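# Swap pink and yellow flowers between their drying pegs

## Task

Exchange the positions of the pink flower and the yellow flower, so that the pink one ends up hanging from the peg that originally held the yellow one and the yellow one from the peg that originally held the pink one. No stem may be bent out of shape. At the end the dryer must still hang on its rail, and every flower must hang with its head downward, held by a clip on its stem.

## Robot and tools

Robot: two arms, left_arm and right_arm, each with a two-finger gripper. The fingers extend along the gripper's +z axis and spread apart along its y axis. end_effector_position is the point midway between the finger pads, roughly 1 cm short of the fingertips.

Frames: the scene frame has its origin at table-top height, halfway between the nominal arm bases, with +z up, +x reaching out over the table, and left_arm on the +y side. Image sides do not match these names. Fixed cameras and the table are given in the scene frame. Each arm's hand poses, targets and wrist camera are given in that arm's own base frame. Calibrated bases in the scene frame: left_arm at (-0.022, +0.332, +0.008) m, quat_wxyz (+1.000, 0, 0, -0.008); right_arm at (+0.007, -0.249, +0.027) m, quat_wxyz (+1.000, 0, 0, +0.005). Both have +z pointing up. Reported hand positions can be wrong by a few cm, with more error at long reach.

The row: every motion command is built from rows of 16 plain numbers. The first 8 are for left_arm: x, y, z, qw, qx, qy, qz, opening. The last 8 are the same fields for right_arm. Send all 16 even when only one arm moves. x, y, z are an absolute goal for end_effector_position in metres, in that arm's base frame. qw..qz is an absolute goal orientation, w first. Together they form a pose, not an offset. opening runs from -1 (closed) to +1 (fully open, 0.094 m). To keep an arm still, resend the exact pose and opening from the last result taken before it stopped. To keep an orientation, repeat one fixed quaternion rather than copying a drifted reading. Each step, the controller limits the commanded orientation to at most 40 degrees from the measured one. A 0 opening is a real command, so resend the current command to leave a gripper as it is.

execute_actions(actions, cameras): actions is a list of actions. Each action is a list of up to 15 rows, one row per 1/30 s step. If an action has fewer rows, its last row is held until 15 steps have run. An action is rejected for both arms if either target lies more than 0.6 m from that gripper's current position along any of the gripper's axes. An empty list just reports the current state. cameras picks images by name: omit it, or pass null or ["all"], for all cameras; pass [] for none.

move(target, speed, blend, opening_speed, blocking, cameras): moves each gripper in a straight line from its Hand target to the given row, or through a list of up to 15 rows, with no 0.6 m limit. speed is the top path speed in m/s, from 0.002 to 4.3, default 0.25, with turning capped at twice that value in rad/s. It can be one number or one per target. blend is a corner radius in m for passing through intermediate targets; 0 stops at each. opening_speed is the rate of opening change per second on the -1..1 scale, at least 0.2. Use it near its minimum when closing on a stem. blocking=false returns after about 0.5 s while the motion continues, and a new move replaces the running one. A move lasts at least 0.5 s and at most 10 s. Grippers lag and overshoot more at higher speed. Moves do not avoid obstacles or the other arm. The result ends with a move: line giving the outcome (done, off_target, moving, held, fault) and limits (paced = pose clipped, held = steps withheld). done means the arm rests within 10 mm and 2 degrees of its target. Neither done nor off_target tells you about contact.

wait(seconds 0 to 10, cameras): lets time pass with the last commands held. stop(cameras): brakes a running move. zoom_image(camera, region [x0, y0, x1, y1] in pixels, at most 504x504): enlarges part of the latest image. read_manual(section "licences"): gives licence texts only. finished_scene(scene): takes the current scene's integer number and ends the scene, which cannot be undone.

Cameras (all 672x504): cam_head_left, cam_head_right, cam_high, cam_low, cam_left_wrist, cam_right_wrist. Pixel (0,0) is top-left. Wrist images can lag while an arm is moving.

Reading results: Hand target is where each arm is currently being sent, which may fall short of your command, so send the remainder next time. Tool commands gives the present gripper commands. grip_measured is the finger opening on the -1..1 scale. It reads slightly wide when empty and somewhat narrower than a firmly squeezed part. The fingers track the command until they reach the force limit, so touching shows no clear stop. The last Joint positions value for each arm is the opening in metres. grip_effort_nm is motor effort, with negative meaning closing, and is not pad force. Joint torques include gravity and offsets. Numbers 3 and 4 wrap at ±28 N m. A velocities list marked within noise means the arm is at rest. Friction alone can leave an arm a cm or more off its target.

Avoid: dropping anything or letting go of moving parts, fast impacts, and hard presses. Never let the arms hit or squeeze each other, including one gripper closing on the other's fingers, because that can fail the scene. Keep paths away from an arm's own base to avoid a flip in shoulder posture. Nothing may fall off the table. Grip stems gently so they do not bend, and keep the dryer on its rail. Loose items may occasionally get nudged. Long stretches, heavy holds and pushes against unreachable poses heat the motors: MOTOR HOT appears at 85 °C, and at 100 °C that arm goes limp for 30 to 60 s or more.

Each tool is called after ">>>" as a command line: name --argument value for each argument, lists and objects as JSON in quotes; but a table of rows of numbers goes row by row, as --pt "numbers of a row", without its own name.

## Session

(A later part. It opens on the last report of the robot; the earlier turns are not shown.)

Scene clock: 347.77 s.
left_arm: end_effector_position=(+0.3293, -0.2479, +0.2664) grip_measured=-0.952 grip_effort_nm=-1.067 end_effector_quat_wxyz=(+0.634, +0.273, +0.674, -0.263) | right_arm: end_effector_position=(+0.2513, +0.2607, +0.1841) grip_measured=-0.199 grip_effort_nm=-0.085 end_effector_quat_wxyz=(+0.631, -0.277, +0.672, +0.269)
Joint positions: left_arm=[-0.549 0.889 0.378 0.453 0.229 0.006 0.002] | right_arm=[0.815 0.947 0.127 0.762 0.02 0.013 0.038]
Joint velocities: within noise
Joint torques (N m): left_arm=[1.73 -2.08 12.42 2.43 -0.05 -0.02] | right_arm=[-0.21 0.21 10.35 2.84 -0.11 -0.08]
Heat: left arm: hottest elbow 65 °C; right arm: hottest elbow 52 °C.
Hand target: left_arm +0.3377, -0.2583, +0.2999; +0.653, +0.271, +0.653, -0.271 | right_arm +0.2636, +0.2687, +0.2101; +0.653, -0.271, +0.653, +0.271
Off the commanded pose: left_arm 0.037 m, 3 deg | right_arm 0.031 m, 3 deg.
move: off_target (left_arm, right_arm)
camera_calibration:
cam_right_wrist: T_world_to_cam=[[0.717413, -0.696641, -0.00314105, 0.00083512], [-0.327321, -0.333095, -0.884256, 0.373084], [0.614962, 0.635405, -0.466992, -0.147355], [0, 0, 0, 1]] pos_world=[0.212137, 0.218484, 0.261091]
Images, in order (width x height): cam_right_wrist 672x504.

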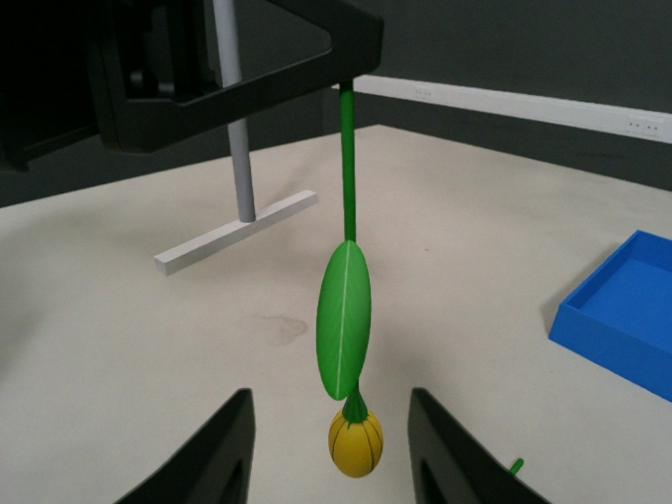

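>>> move --target '[0.34,-0.26,0.30,0.653,0.271,0.653,-0.271,-0.97,0.288,0.286,0.242,0.653,-0.271,0.653,0.271,-0.2]' --speed 0.1 --cameras '["cam_right_wrist"]'

Scene clock: 351.53 s.
left_arm: end_effector_position=(+0.3293, -0.2479, +0.2664) grip_measured=-0.952 grip_effort_nm=-1.062 end_effector_quat_wxyz=(+0.634, +0.273, +0.674, -0.263) | right_arm: end_effector_position=(+0.2747, +0.2781, +0.2198) grip_measured=-0.199 grip_effort_nm=-0.081 end_effector_quat_wxyz=(+0.639, -0.274, +0.665, +0.273)
Joint positions: left_arm=[-0.549 0.889 0.378 0.453 0.229 0.006 0.002] | right_arm=[0.791 0.946 0.236 0.676 -0.004 0.013 0.038]
Joint velocities: within noise
Joint torques (N m): left_arm=[1.73 -2.08 12.45 2.43 -0.05 -0.02] | right_arm=[-0.32 -0.85 11.15 1.68 -0.09 -0.09]
Heat: left arm: hottest elbow 66 °C; right arm: hottest elbow 52 °C.
Hand target: left_arm +0.3377, -0.2583, +0.2999; +0.653, +0.271, +0.653, -0.271 | right_arm +0.2868, +0.2848, +0.2421; +0.653, -0.271, +0.653, +0.271
Off the commanded pose: left_arm 0.037 m, 3 deg | right_arm 0.027 m, 2 deg.
move: off_target (left_arm, right_arm)
camera_calibration:
cam_right_wrist: T_world_to_cam=[[0.717457, -0.69659, -0.00422217, -0.00361198], [-0.313628, -0.317599, -0.894857, 0.412344], [0.622007, 0.643346, -0.446334, -0.164826], [0, 0, 0, 1]] pos_world=[0.234437, 0.234484, 0.295406]
Images, in order (width x height): cam_right_wrist 672x504.

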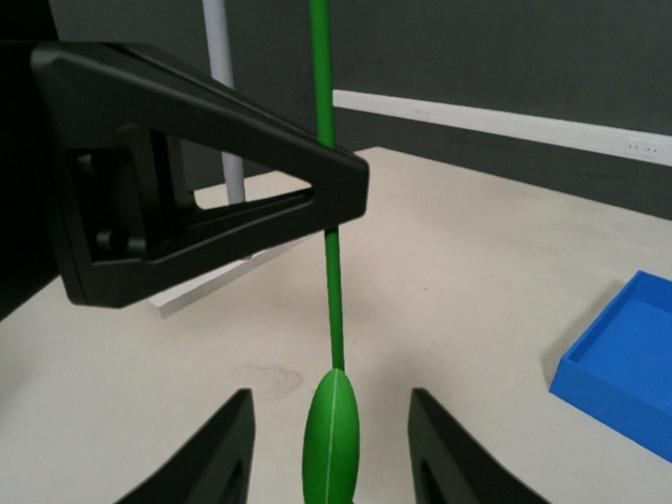

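>>> move --target '[0.34,-0.26,0.30,0.653,0.271,0.653,-0.271,-0.97,0.318,0.316,0.240,0.653,-0.271,0.653,0.271,-0.2]' --speed 0.08 --cameras '["cam_right_wrist","cam_left_wrist"]'

Scene clock: 354.97 s.
left_arm: end_effector_position=(+0.3293, -0.2479, +0.2664) grip_measured=-0.952 grip_effort_nm=-1.062 end_effector_quat_wxyz=(+0.634, +0.273, +0.674, -0.263) | right_arm: end_effector_position=(+0.3033, +0.3070, +0.2147) grip_measured=-0.199 grip_effort_nm=-0.081 end_effector_quat_wxyz=(+0.632, -0.277, +0.672, +0.270)
Joint positions: left_arm=[-0.549 0.889 0.378 0.453 0.229 0.006 0.002] | right_arm=[0.791 1.121 0.327 0.738 -0.004 0.013 0.038]
Joint velocities: within noise
Joint torques (N m): left_arm=[1.73 -2.08 12.44 2.44 -0.05 -0.02] | right_arm=[-0.21 -2.96 10.55 2.82 -0.05 -0.1]
Heat: left arm: hottest elbow 66 °C; right arm: hottest elbow 52 °C.
Hand target: left_arm +0.3377, -0.2583, +0.2999; +0.653, +0.271, +0.653, -0.271 | right_arm +0.3166, +0.3147, +0.2401; +0.653, -0.271, +0.653, +0.271
Off the commanded pose: left_arm 0.037 m, 3 deg | right_arm 0.031 m, 3 deg.
move: off_target (left_arm, right_arm)
camera_calibration:
cam_left_wrist: T_world_to_cam=[[-0.698633, -0.715448, -0.00671744, 0.0544277], [-0.333336, 0.333781, -0.881747, 0.466109], [0.633086, -0.613779, -0.471675, -0.144484], [0, 0, 0, 1]] pos_world=[0.284867, -0.205319, 0.343206]
cam_right_wrist: T_world_to_cam=[[0.717412, -0.696635, -0.00448454, -0.00386892], [-0.327476, -0.331547, -0.88478, 0.432214], [0.614882, 0.636221, -0.465987, -0.19487], [0, 0, 0, 1]] pos_world=[0.264137, 0.264584, 0.29159]
Images, in order (width x height): cam_left_wrist 672x504, cam_right_wrist 672x504.

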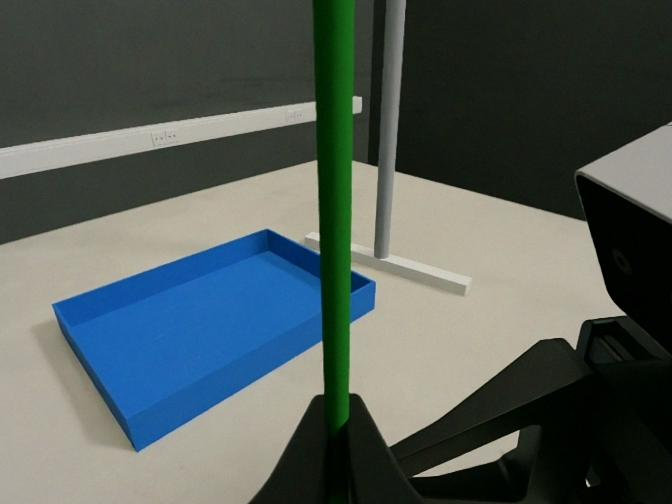

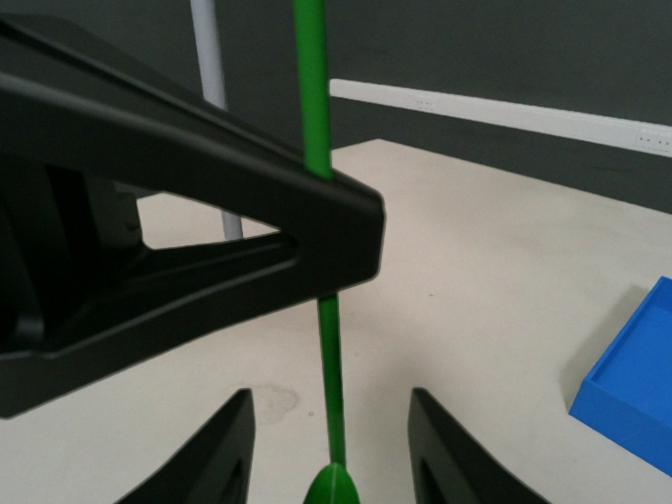

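>>> zoom_image --camera "cam_right_wrist" --region '[234, 280, 434, 504]'

>>> zoom_image --camera "cam_head_left" --region '[200, 100, 350, 250]'

Scaled by 2.250 from the camera's 672x504 image, which has a finer 960x720 frame.

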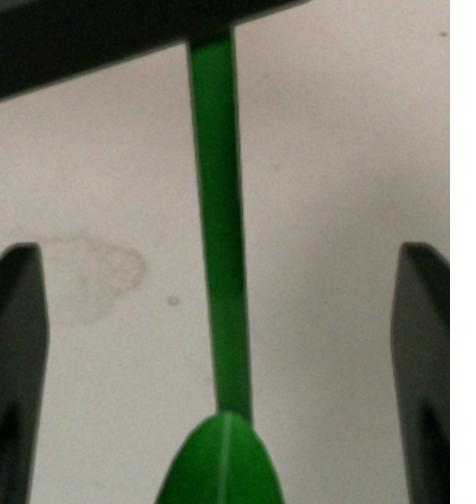

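This scene's latest camera images include none from cam_head_left. They are from: cam_left_wrist, cam_right_wrist. cam_head_left's image comes with the result of a call that names it in "cameras".

>>> wait --seconds 0.1

>>> zoom_image --camera "cam_head_left" --region '[220, 130, 320, 230]'

>>> zoom_image --camera "cam_high" --region '[200, 110, 320, 240]'

Scene clock: 365.23 s.
left_arm: end_effector_position=(+0.3293, -0.2479, +0.2664) grip_measured=-0.952 grip_effort_nm=-1.062 end_effector_quat_wxyz=(+0.634, +0.273, +0.674, -0.263) | right_arm: end_effector_position=(+0.3034, +0.3071, +0.2146) grip_measured=-0.199 grip_effort_nm=-0.076 end_effector_quat_wxyz=(+0.632, -0.277, +0.672, +0.270)
Joint positions: left_arm=[-0.549 0.889 0.378 0.453 0.229 0.006 0.002] | right_arm=[0.791 1.121 0.327 0.739 -0.004 0.013 0.038]
Joint velocities: within noise
Joint torques (N m): left_arm=[1.73 -2.02 12.45 2.43 -0.05 -0.02] | right_arm=[-0.09 -3.25 10.56 2.77 -0.07 -0.09]
Heat: left arm: hottest elbow 67 °C; right arm: hottest elbow 52 °C.
Hand target: left_arm +0.3377, -0.2583, +0.2999; +0.653, +0.271, +0.653, -0.271 | right_arm +0.3166, +0.3147, +0.2400; +0.653, -0.271, +0.653, +0.271
Tool commands: left_gripper/opening=-0.97 right_gripper/opening=-0.2
Off the commanded pose: left_arm 0.037 m, 3 deg | right_arm 0.031 m, 3 deg.
wait: 0.10 s; at rest from the start
camera_calibration:
cam_left_wrist: T_world_to_cam=[[-0.698633, -0.715448, -0.00671744, 0.0544277], [-0.333336, 0.333781, -0.881747, 0.466109], [0.633086, -0.613779, -0.471675, -0.144484], [0, 0, 0, 1]] pos_world=[0.284867, -0.205319, 0.343206]
cam_right_wrist: T_world_to_cam=[[0.717413, -0.696634, -0.00447883, -0.00387366], [-0.327227, -0.331298, -0.884965, 0.432114], [0.615013, 0.636351, -0.465635, -0.195213], [0, 0, 0, 1]] pos_world=[0.264237, 0.264684, 0.29149]

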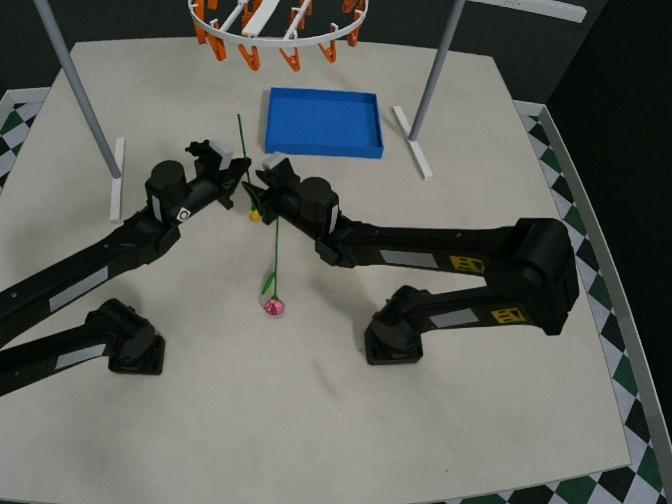

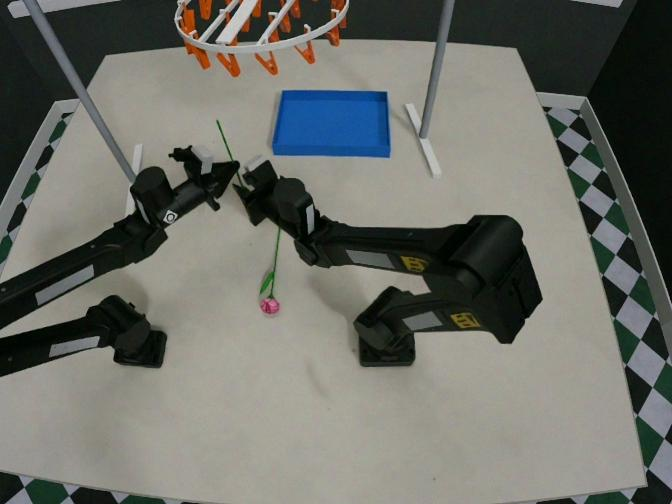

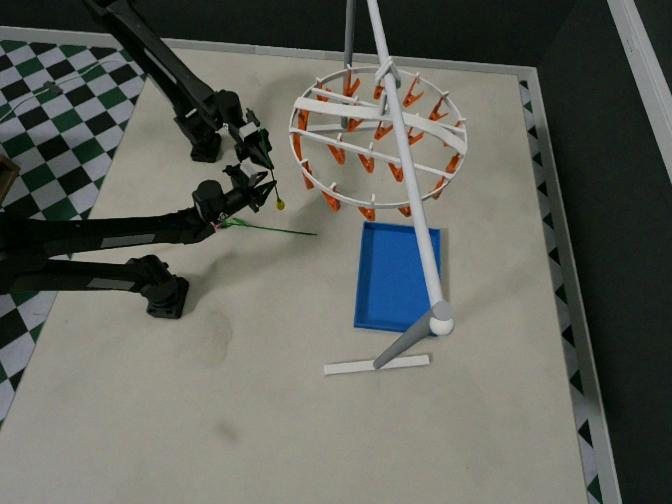

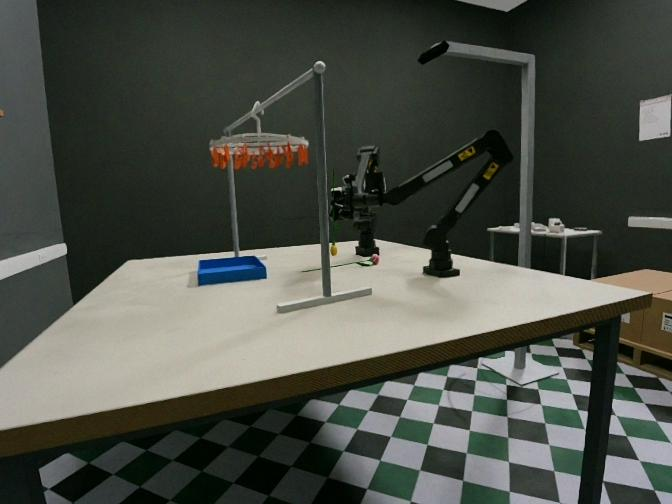

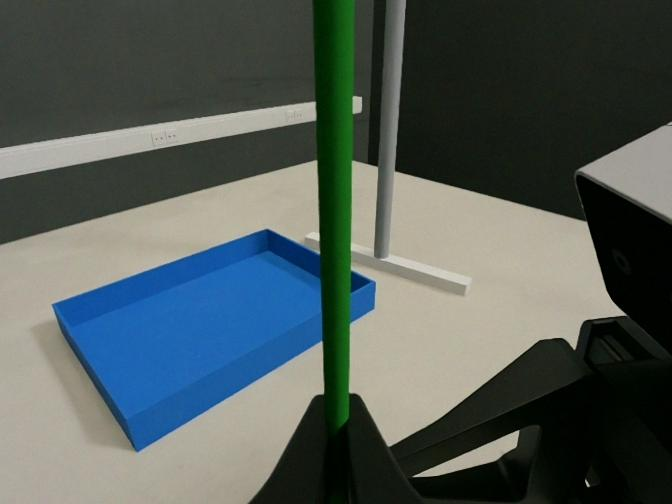

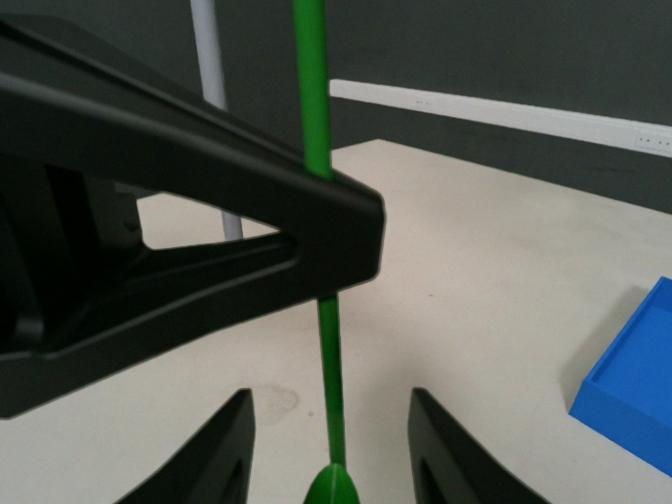

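Scaled by 5.040 from the camera's 672x504 image, which has a finer 960x720 frame.

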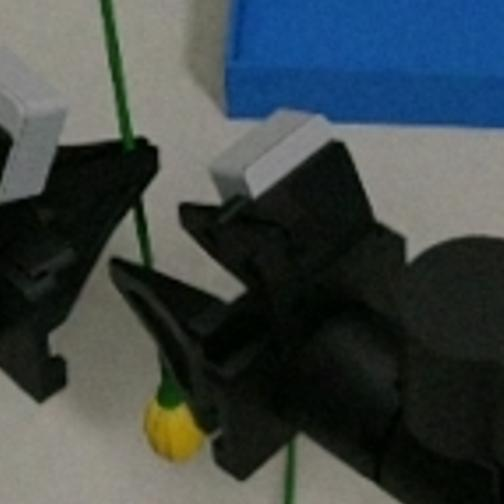

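Scaled by 3.877 from the camera's 672x504 image, which has a finer 960x720 frame.

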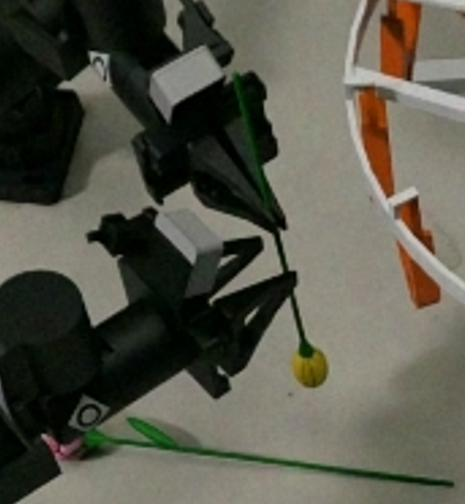

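>>> move --target '[0.34,-0.26,0.30,0.653,0.271,0.653,-0.271,-0.97,0.331,0.329,0.240,0.653,-0.271,0.653,0.271,-0.2]' --speed 0.05

>>> zoom_image --camera "cam_head_left" --region '[220, 130, 320, 230]'

>>> zoom_image --camera "cam_high" --region '[200, 110, 320, 240]'

Scene clock: 369.50 s.
left_arm: end_effector_position=(+0.3293, -0.2479, +0.2664) grip_measured=-0.952 grip_effort_nm=-1.062 end_effector_quat_wxyz=(+0.634, +0.273, +0.674, -0.263) | right_arm: end_effector_position=(+0.3163, +0.3201, +0.2157) grip_measured=-0.199 grip_effort_nm=-0.071 end_effector_quat_wxyz=(+0.632, -0.277, +0.672, +0.270)
Joint positions: left_arm=[-0.549 0.889 0.378 0.453 0.229 0.006 0.002] | right_arm=[0.791 1.184 0.371 0.758 -0.004 0.013 0.038]
Joint velocities: within noise
Joint torques (N m): left_arm=[1.67 -2.08 12.46 2.41 -0.06 -0.01] | right_arm=[-0.03 -4.07 10.45 2.7 -0.05 -0.1]
Heat: left arm: hottest elbow 68 °C; right arm: hottest elbow 52 °C.
Hand target: left_arm +0.3377, -0.2583, +0.2999; +0.653, +0.271, +0.653, -0.271 | right_arm +0.3297, +0.3278, +0.2401; +0.653, -0.271, +0.653, +0.271
Off the commanded pose: left_arm 0.037 m, 3 deg | right_arm 0.030 m, 3 deg.
move: off_target (left_arm, right_arm)
camera_calibration:
cam_left_wrist: T_world_to_cam=[[-0.698633, -0.715448, -0.00671744, 0.0544277], [-0.333336, 0.333781, -0.881747, 0.466109], [0.633086, -0.613779, -0.471675, -0.144484], [0, 0, 0, 1]] pos_world=[0.284867, -0.205319, 0.343206]
cam_right_wrist: T_world_to_cam=[[0.717416, -0.696631, -0.00446773, -0.00400002], [-0.326757, -0.330829, -0.885315, 0.441425], [0.61526, 0.636599, -0.464971, -0.211177], [0, 0, 0, 1]] pos_world=[0.277037, 0.277684, 0.292591]

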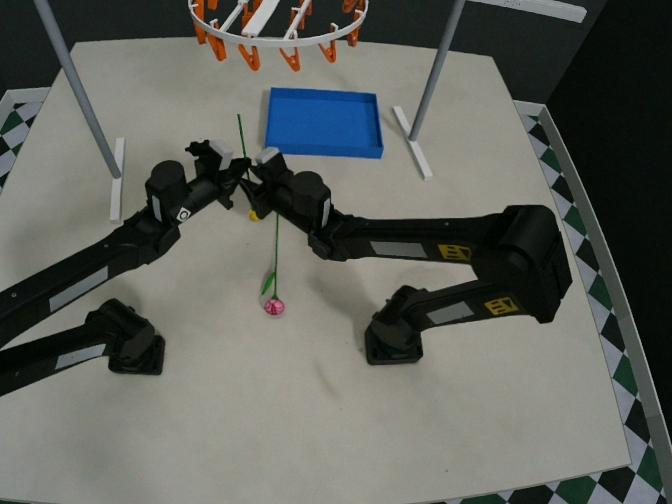

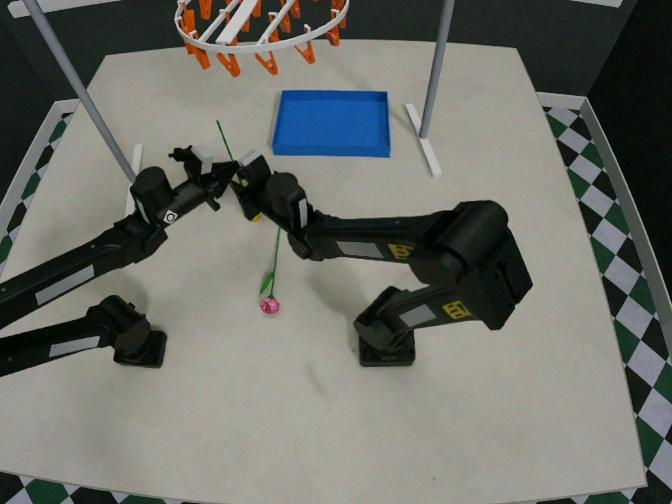

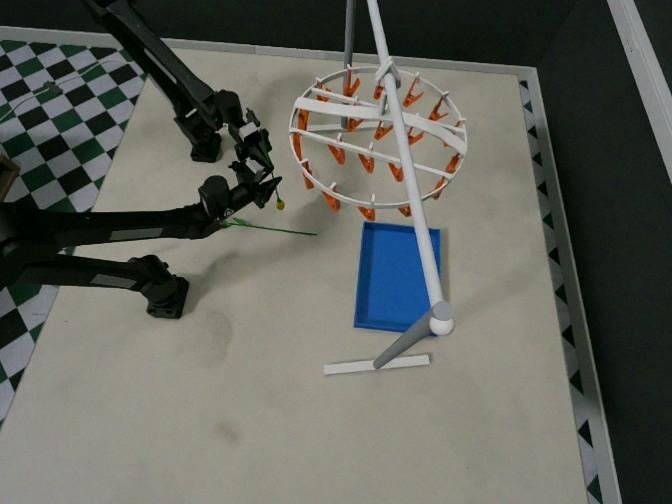

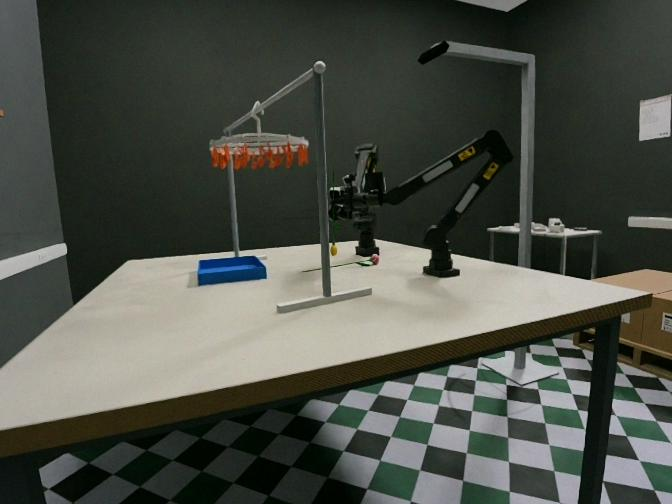

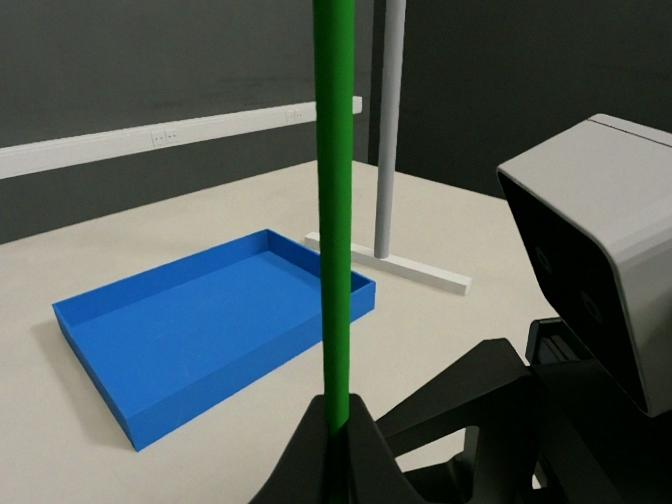

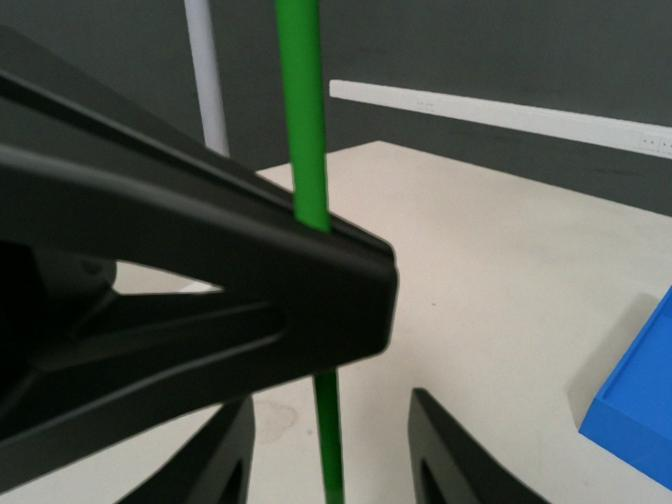

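Scaled by 5.040 from the camera's 672x504 image, which has a finer 960x720 frame.

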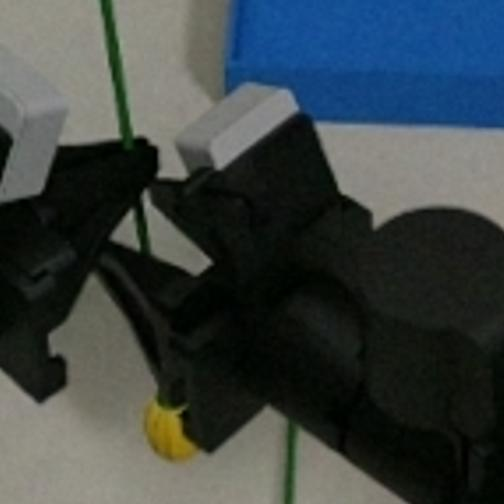

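Scaled by 3.877 from the camera's 672x504 image, which has a finer 960x720 frame.

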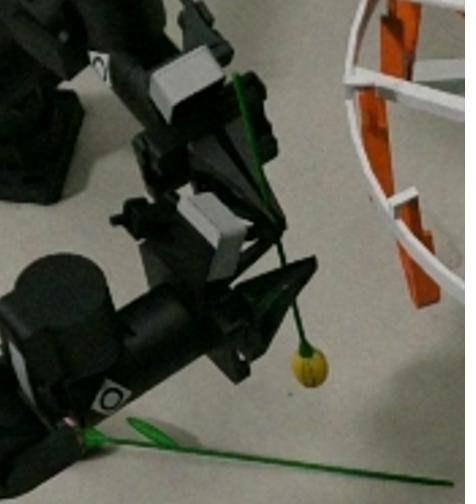

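>>> zoom_image --camera "cam_right_wrist" --region '[234, 354, 434, 504]'

>>> zoom_image --camera "cam_head_right" --region '[200, 130, 300, 230]'

Scaled by 2.520 from the camera's 672x504 image, which has a finer 960x720 frame.

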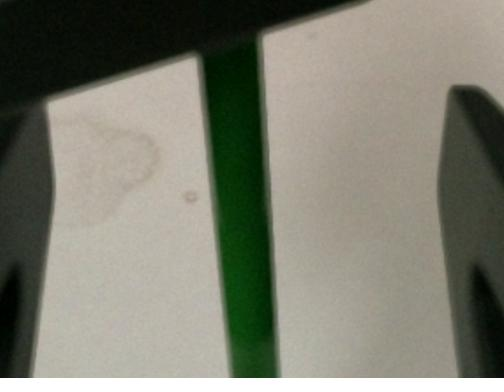

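Scaled by 5.040 from the camera's 672x504 image, which has a finer 960x720 frame.

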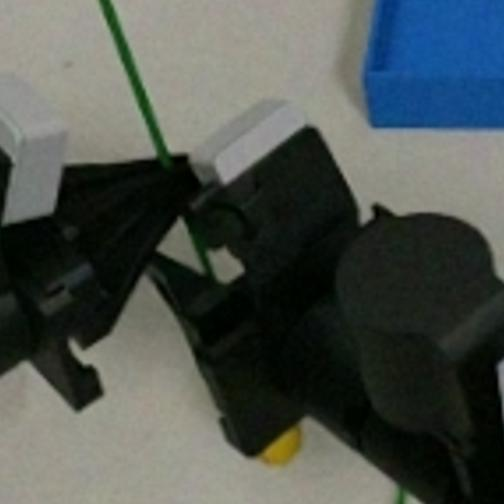

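>>> move --pt "0.34 -0.26 0.30 0.653 0.271 0.653 -0.271 -0.97 0.335 0.333 0.240 0.653 -0.271 0.653 0.271 -0.2" --pt "0.34 -0.26 0.30 0.653 0.271 0.653 -0.271 -0.97 0.335 0.333 0.240 0.653 -0.271 0.653 0.271 -0.97" --speed 0.05 --opening_speed 0.5

>>> zoom_image --camera "cam_right_wrist" --region '[234, 354, 434, 504]'

>>> zoom_image --camera "cam_high" --region '[200, 110, 320, 240]'

Scene clock: 379.13 s.
left_arm: end_effector_position=(+0.3297, -0.2481, +0.2663) grip_measured=-0.952 grip_effort_nm=-1.062 end_effector_quat_wxyz=(+0.634, +0.273, +0.674, -0.263) | right_arm: end_effector_position=(+0.3199, +0.3247, +0.2163) grip_measured=-0.950 grip_effort_nm=-0.999 end_effector_quat_wxyz=(+0.632, -0.279, +0.670, +0.270)
Joint positions: left_arm=[-0.549 0.891 0.379 0.453 0.229 0.006 0.002] | right_arm=[0.791 1.203 0.385 0.764 -0.007 0.01 0.002]
Joint velocities: within noise
Joint torques (N m): left_arm=[1.73 -2.14 12.37 2.43 -0.05 -0.02] | right_arm=[-0.03 -4.66 10.36 2.74 0.08 -0.06]
Heat: left arm: hottest elbow 68 °C; right arm: hottest elbow 53 °C.
Hand target: left_arm +0.3378, -0.2583, +0.2998; +0.653, +0.271, +0.653, -0.271 | right_arm +0.3337, +0.3319, +0.2402; +0.653, -0.271, +0.653, +0.271
Off the commanded pose: left_arm 0.037 m, 3 deg | right_arm 0.029 m, 3 deg.
move: off_target (left_arm, right_arm); target 2's new opening was sent with right_arm's hand 0.029 m and 3 deg from that target
camera_calibration:
cam_left_wrist: T_world_to_cam=[[-0.698659, -0.715424, -0.00663077, 0.0545443], [-0.333875, 0.33422, -0.881377, 0.466406], [0.632774, -0.613568, -0.472367, -0.144662], [0, 0, 0, 1]] pos_world=[0.285367, -0.205619, 0.343108]
cam_right_wrist: T_world_to_cam=[[0.719909, -0.694067, -0.00161078, -0.00577324], [-0.322864, -0.332829, -0.885993, 0.444176], [0.614402, 0.638354, -0.463696, -0.216591], [0, 0, 0, 1]] pos_world=[0.280638, 0.282089, 0.293095]

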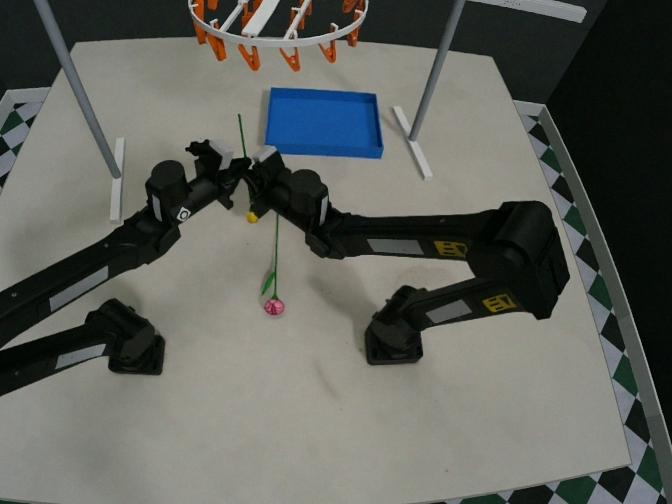

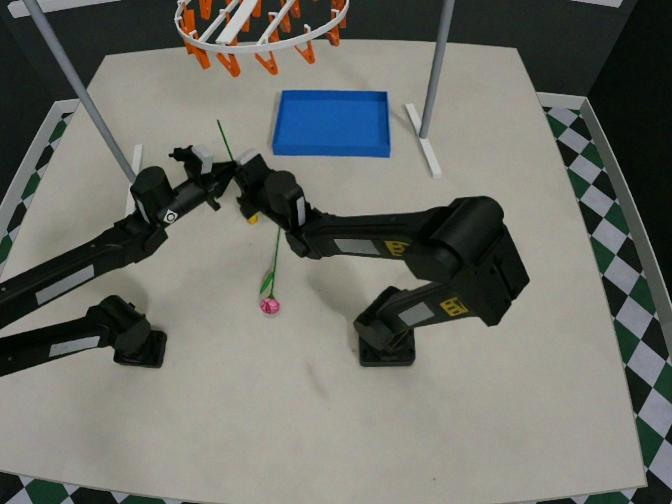

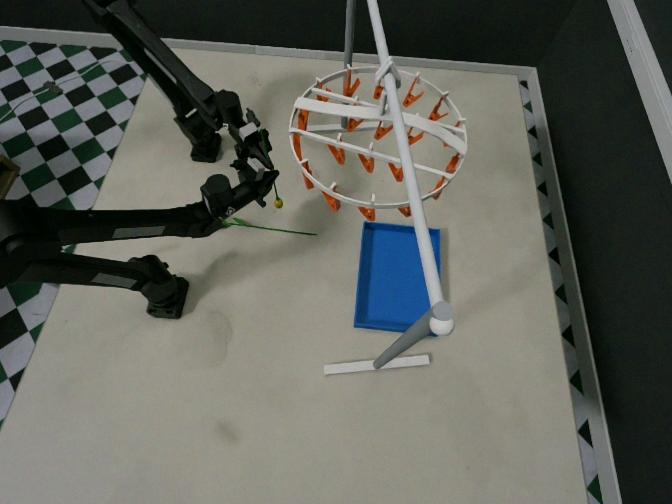

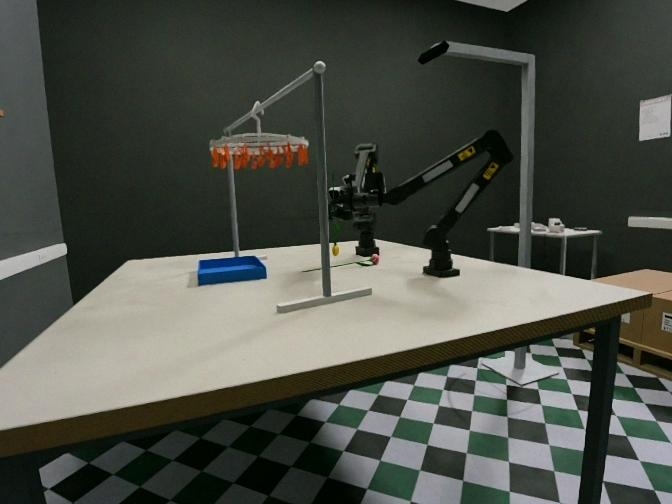

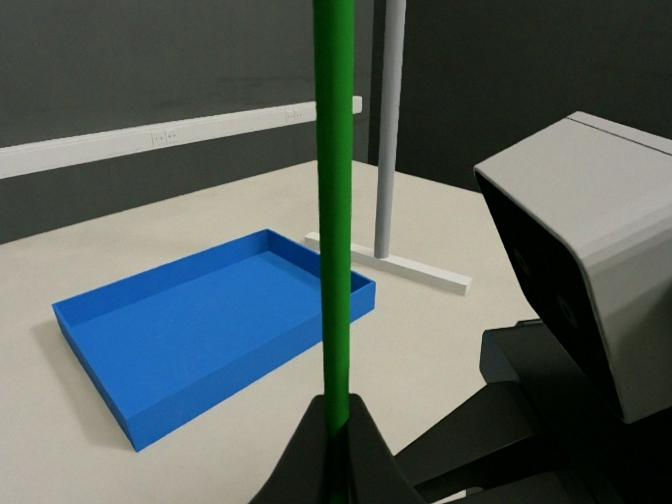

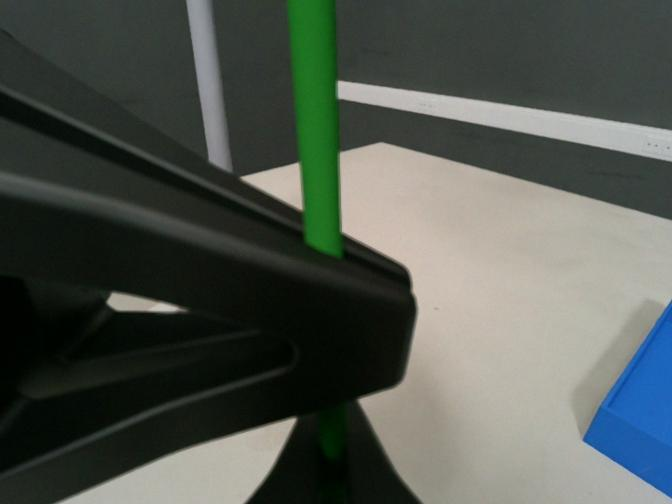

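Scaled by 2.520 from the camera's 672x504 image, which has a finer 960x720 frame.

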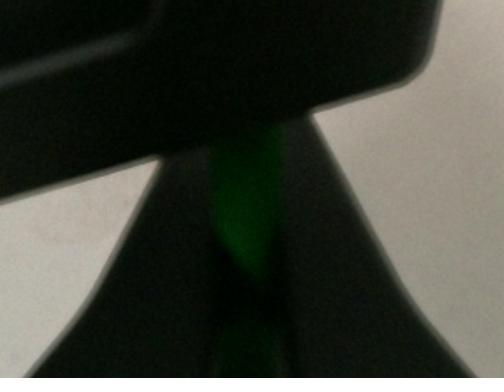

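Scaled by 3.877 from the camera's 672x504 image, which has a finer 960x720 frame.

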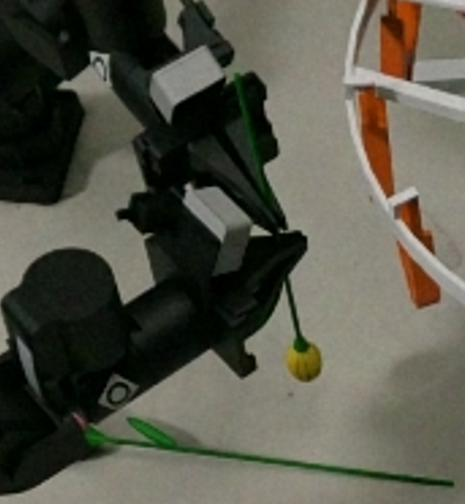

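>>> move --target '[0.34,-0.26,0.30,0.653,0.271,0.653,-0.271,-0.7,0.335,0.333,0.240,0.653,-0.271,0.653,0.271,-0.97]' --opening_speed 0.3 --cameras '["cam_left_wrist","cam_right_wrist"]'

>>> zoom_image --camera "cam_left_wrist" --region '[234, 354, 434, 504]'

Scene clock: 382.40 s.
left_arm: end_effector_position=(+0.3298, -0.2481, +0.2663) grip_measured=-0.702 grip_effort_nm=0.056 end_effector_quat_wxyz=(+0.634, +0.273, +0.674, -0.263) | right_arm: end_effector_position=(+0.3201, +0.3247, +0.2159) grip_measured=-0.952 grip_effort_nm=-1.033 end_effector_quat_wxyz=(+0.632, -0.279, +0.670, +0.270)
Joint positions: left_arm=[-0.549 0.891 0.379 0.453 0.228 0.006 0.014] | right_arm=[0.791 1.204 0.385 0.764 -0.007 0.009 0.002]
Joint velocities: within noise
Joint torques (N m): left_arm=[1.73 -2.2 12.36 2.44 -0.05 -0.02] | right_arm=[-0.32 -4.66 10.39 2.76 0.07 -0.05]
Heat: left arm: hottest elbow 68 °C; right arm: hottest elbow 52 °C.
Hand target: left_arm +0.3379, -0.2583, +0.2998; +0.653, +0.271, +0.653, -0.271 | right_arm +0.3338, +0.3318, +0.2401; +0.653, -0.271, +0.653, +0.271
Off the commanded pose: left_arm 0.037 m, 3 deg | right_arm 0.030 m, 3 deg.
move: off_target (left_arm, right_arm)
camera_calibration:
cam_left_wrist: T_world_to_cam=[[-0.698388, -0.715688, -0.006669, 0.054425], [-0.333956, 0.334096, -0.881393, 0.466409], [0.633031, -0.613327, -0.472337, -0.144696], [0, 0, 0, 1]] pos_world=[0.285367, -0.20562, 0.343107]
cam_right_wrist: T_world_to_cam=[[0.719701, -0.694283, -0.000826803, -0.00581719], [-0.322899, -0.333666, -0.885665, 0.444071], [0.614627, 0.637681, -0.464323, -0.216654], [0, 0, 0, 1]] pos_world=[0.280738, 0.282289, 0.292696]
Images, in order (width x height): cam_left_wrist 672x504, cam_right_wrist 672x504.

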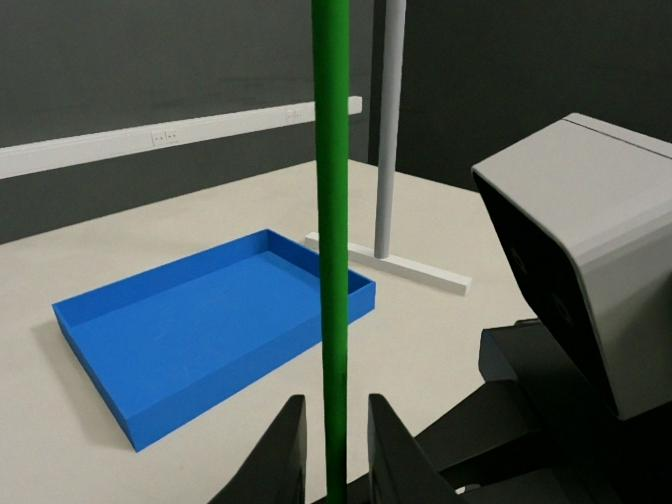

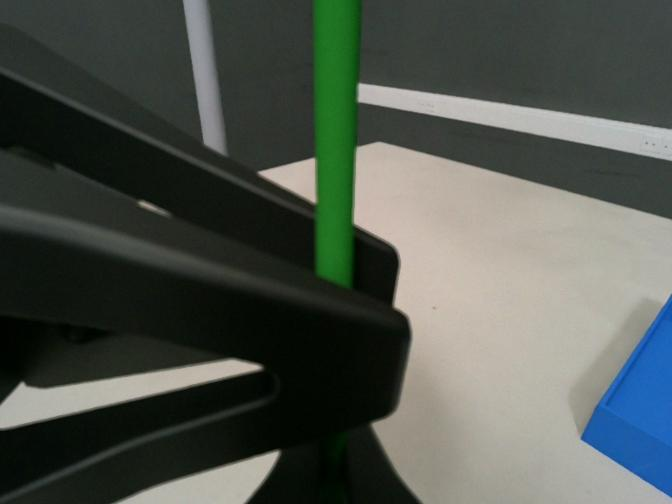

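Scaled by 2.520 from the camera's 672x504 image, which has a finer 960x720 frame.

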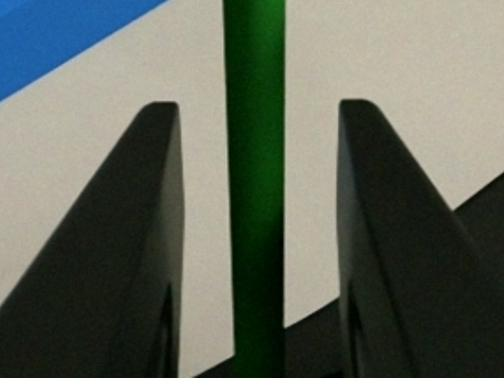

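>>> move --pt "0.34 -0.26 0.30 0.653 0.271 0.653 -0.271 -0.5 0.335 0.333 0.240 0.653 -0.271 0.653 0.271 -0.97" --pt "0.31 -0.23 0.30 0.653 0.271 0.653 -0.271 -0.5 0.335 0.333 0.240 0.653 -0.271 0.653 0.271 -0.97" --speed 0.08 --opening_speed 0.3 --cameras '["cam_left_wrist","cam_right_wrist"]'

Scene clock: 388.27 s.
left_arm: end_effector_position=(+0.3087, -0.2341, +0.2979) grip_measured=-0.502 grip_effort_nm=0.051 end_effector_quat_wxyz=(+0.652, +0.276, +0.651, -0.272) | right_arm: end_effector_position=(+0.3201, +0.3247, +0.2159) grip_measured=-0.952 grip_effort_nm=-1.028 end_effector_quat_wxyz=(+0.632, -0.279, +0.670, +0.270)
Joint positions: left_arm=[-0.532 0.742 0.372 0.369 0.264 0.006 0.023] | right_arm=[0.791 1.204 0.385 0.764 -0.007 0.009 0.002]
Joint velocities: within noise
Joint torques (N m): left_arm=[3.37 -2.32 8.69 1.68 0.14 -0.01] | right_arm=[-0.15 -4.6 10.35 2.76 0.08 -0.06]
Heat: left arm: hottest elbow 67 °C; right arm: hottest elbow 52 °C.
Hand target: left_arm +0.3100, -0.2300, +0.2999; +0.653, +0.271, +0.653, -0.271 | right_arm +0.3338, +0.3318, +0.2402; +0.653, -0.271, +0.653, +0.271
Off the commanded pose: left_arm 0.005 m, 1 deg | right_arm 0.030 m, 3 deg.
move: off_target (right_arm)
camera_calibration:
cam_left_wrist: T_world_to_cam=[[-0.710452, -0.703476, -0.0194503, 0.0603208], [-0.284242, 0.312125, -0.906524, 0.469523], [0.643789, -0.638513, -0.421707, -0.13213], [0, 0, 0, 1]] pos_world=[0.261377, -0.188482, 0.371086]
cam_right_wrist: T_world_to_cam=[[0.719701, -0.694283, -0.000826803, -0.00581719], [-0.322899, -0.333666, -0.885665, 0.444071], [0.614627, 0.637681, -0.464323, -0.216654], [0, 0, 0, 1]] pos_world=[0.280738, 0.282289, 0.292696]
Images, in order (width x height): cam_left_wrist 672x504, cam_right_wrist 672x504.

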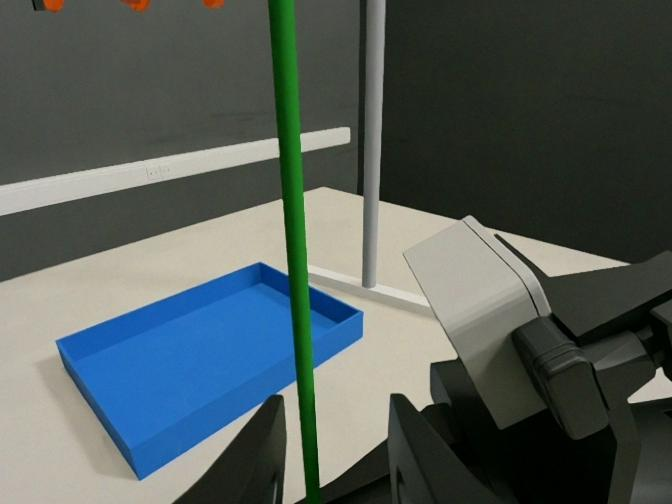

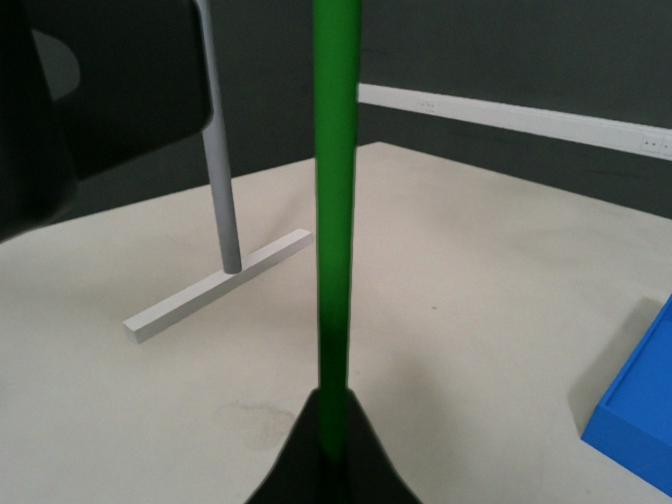

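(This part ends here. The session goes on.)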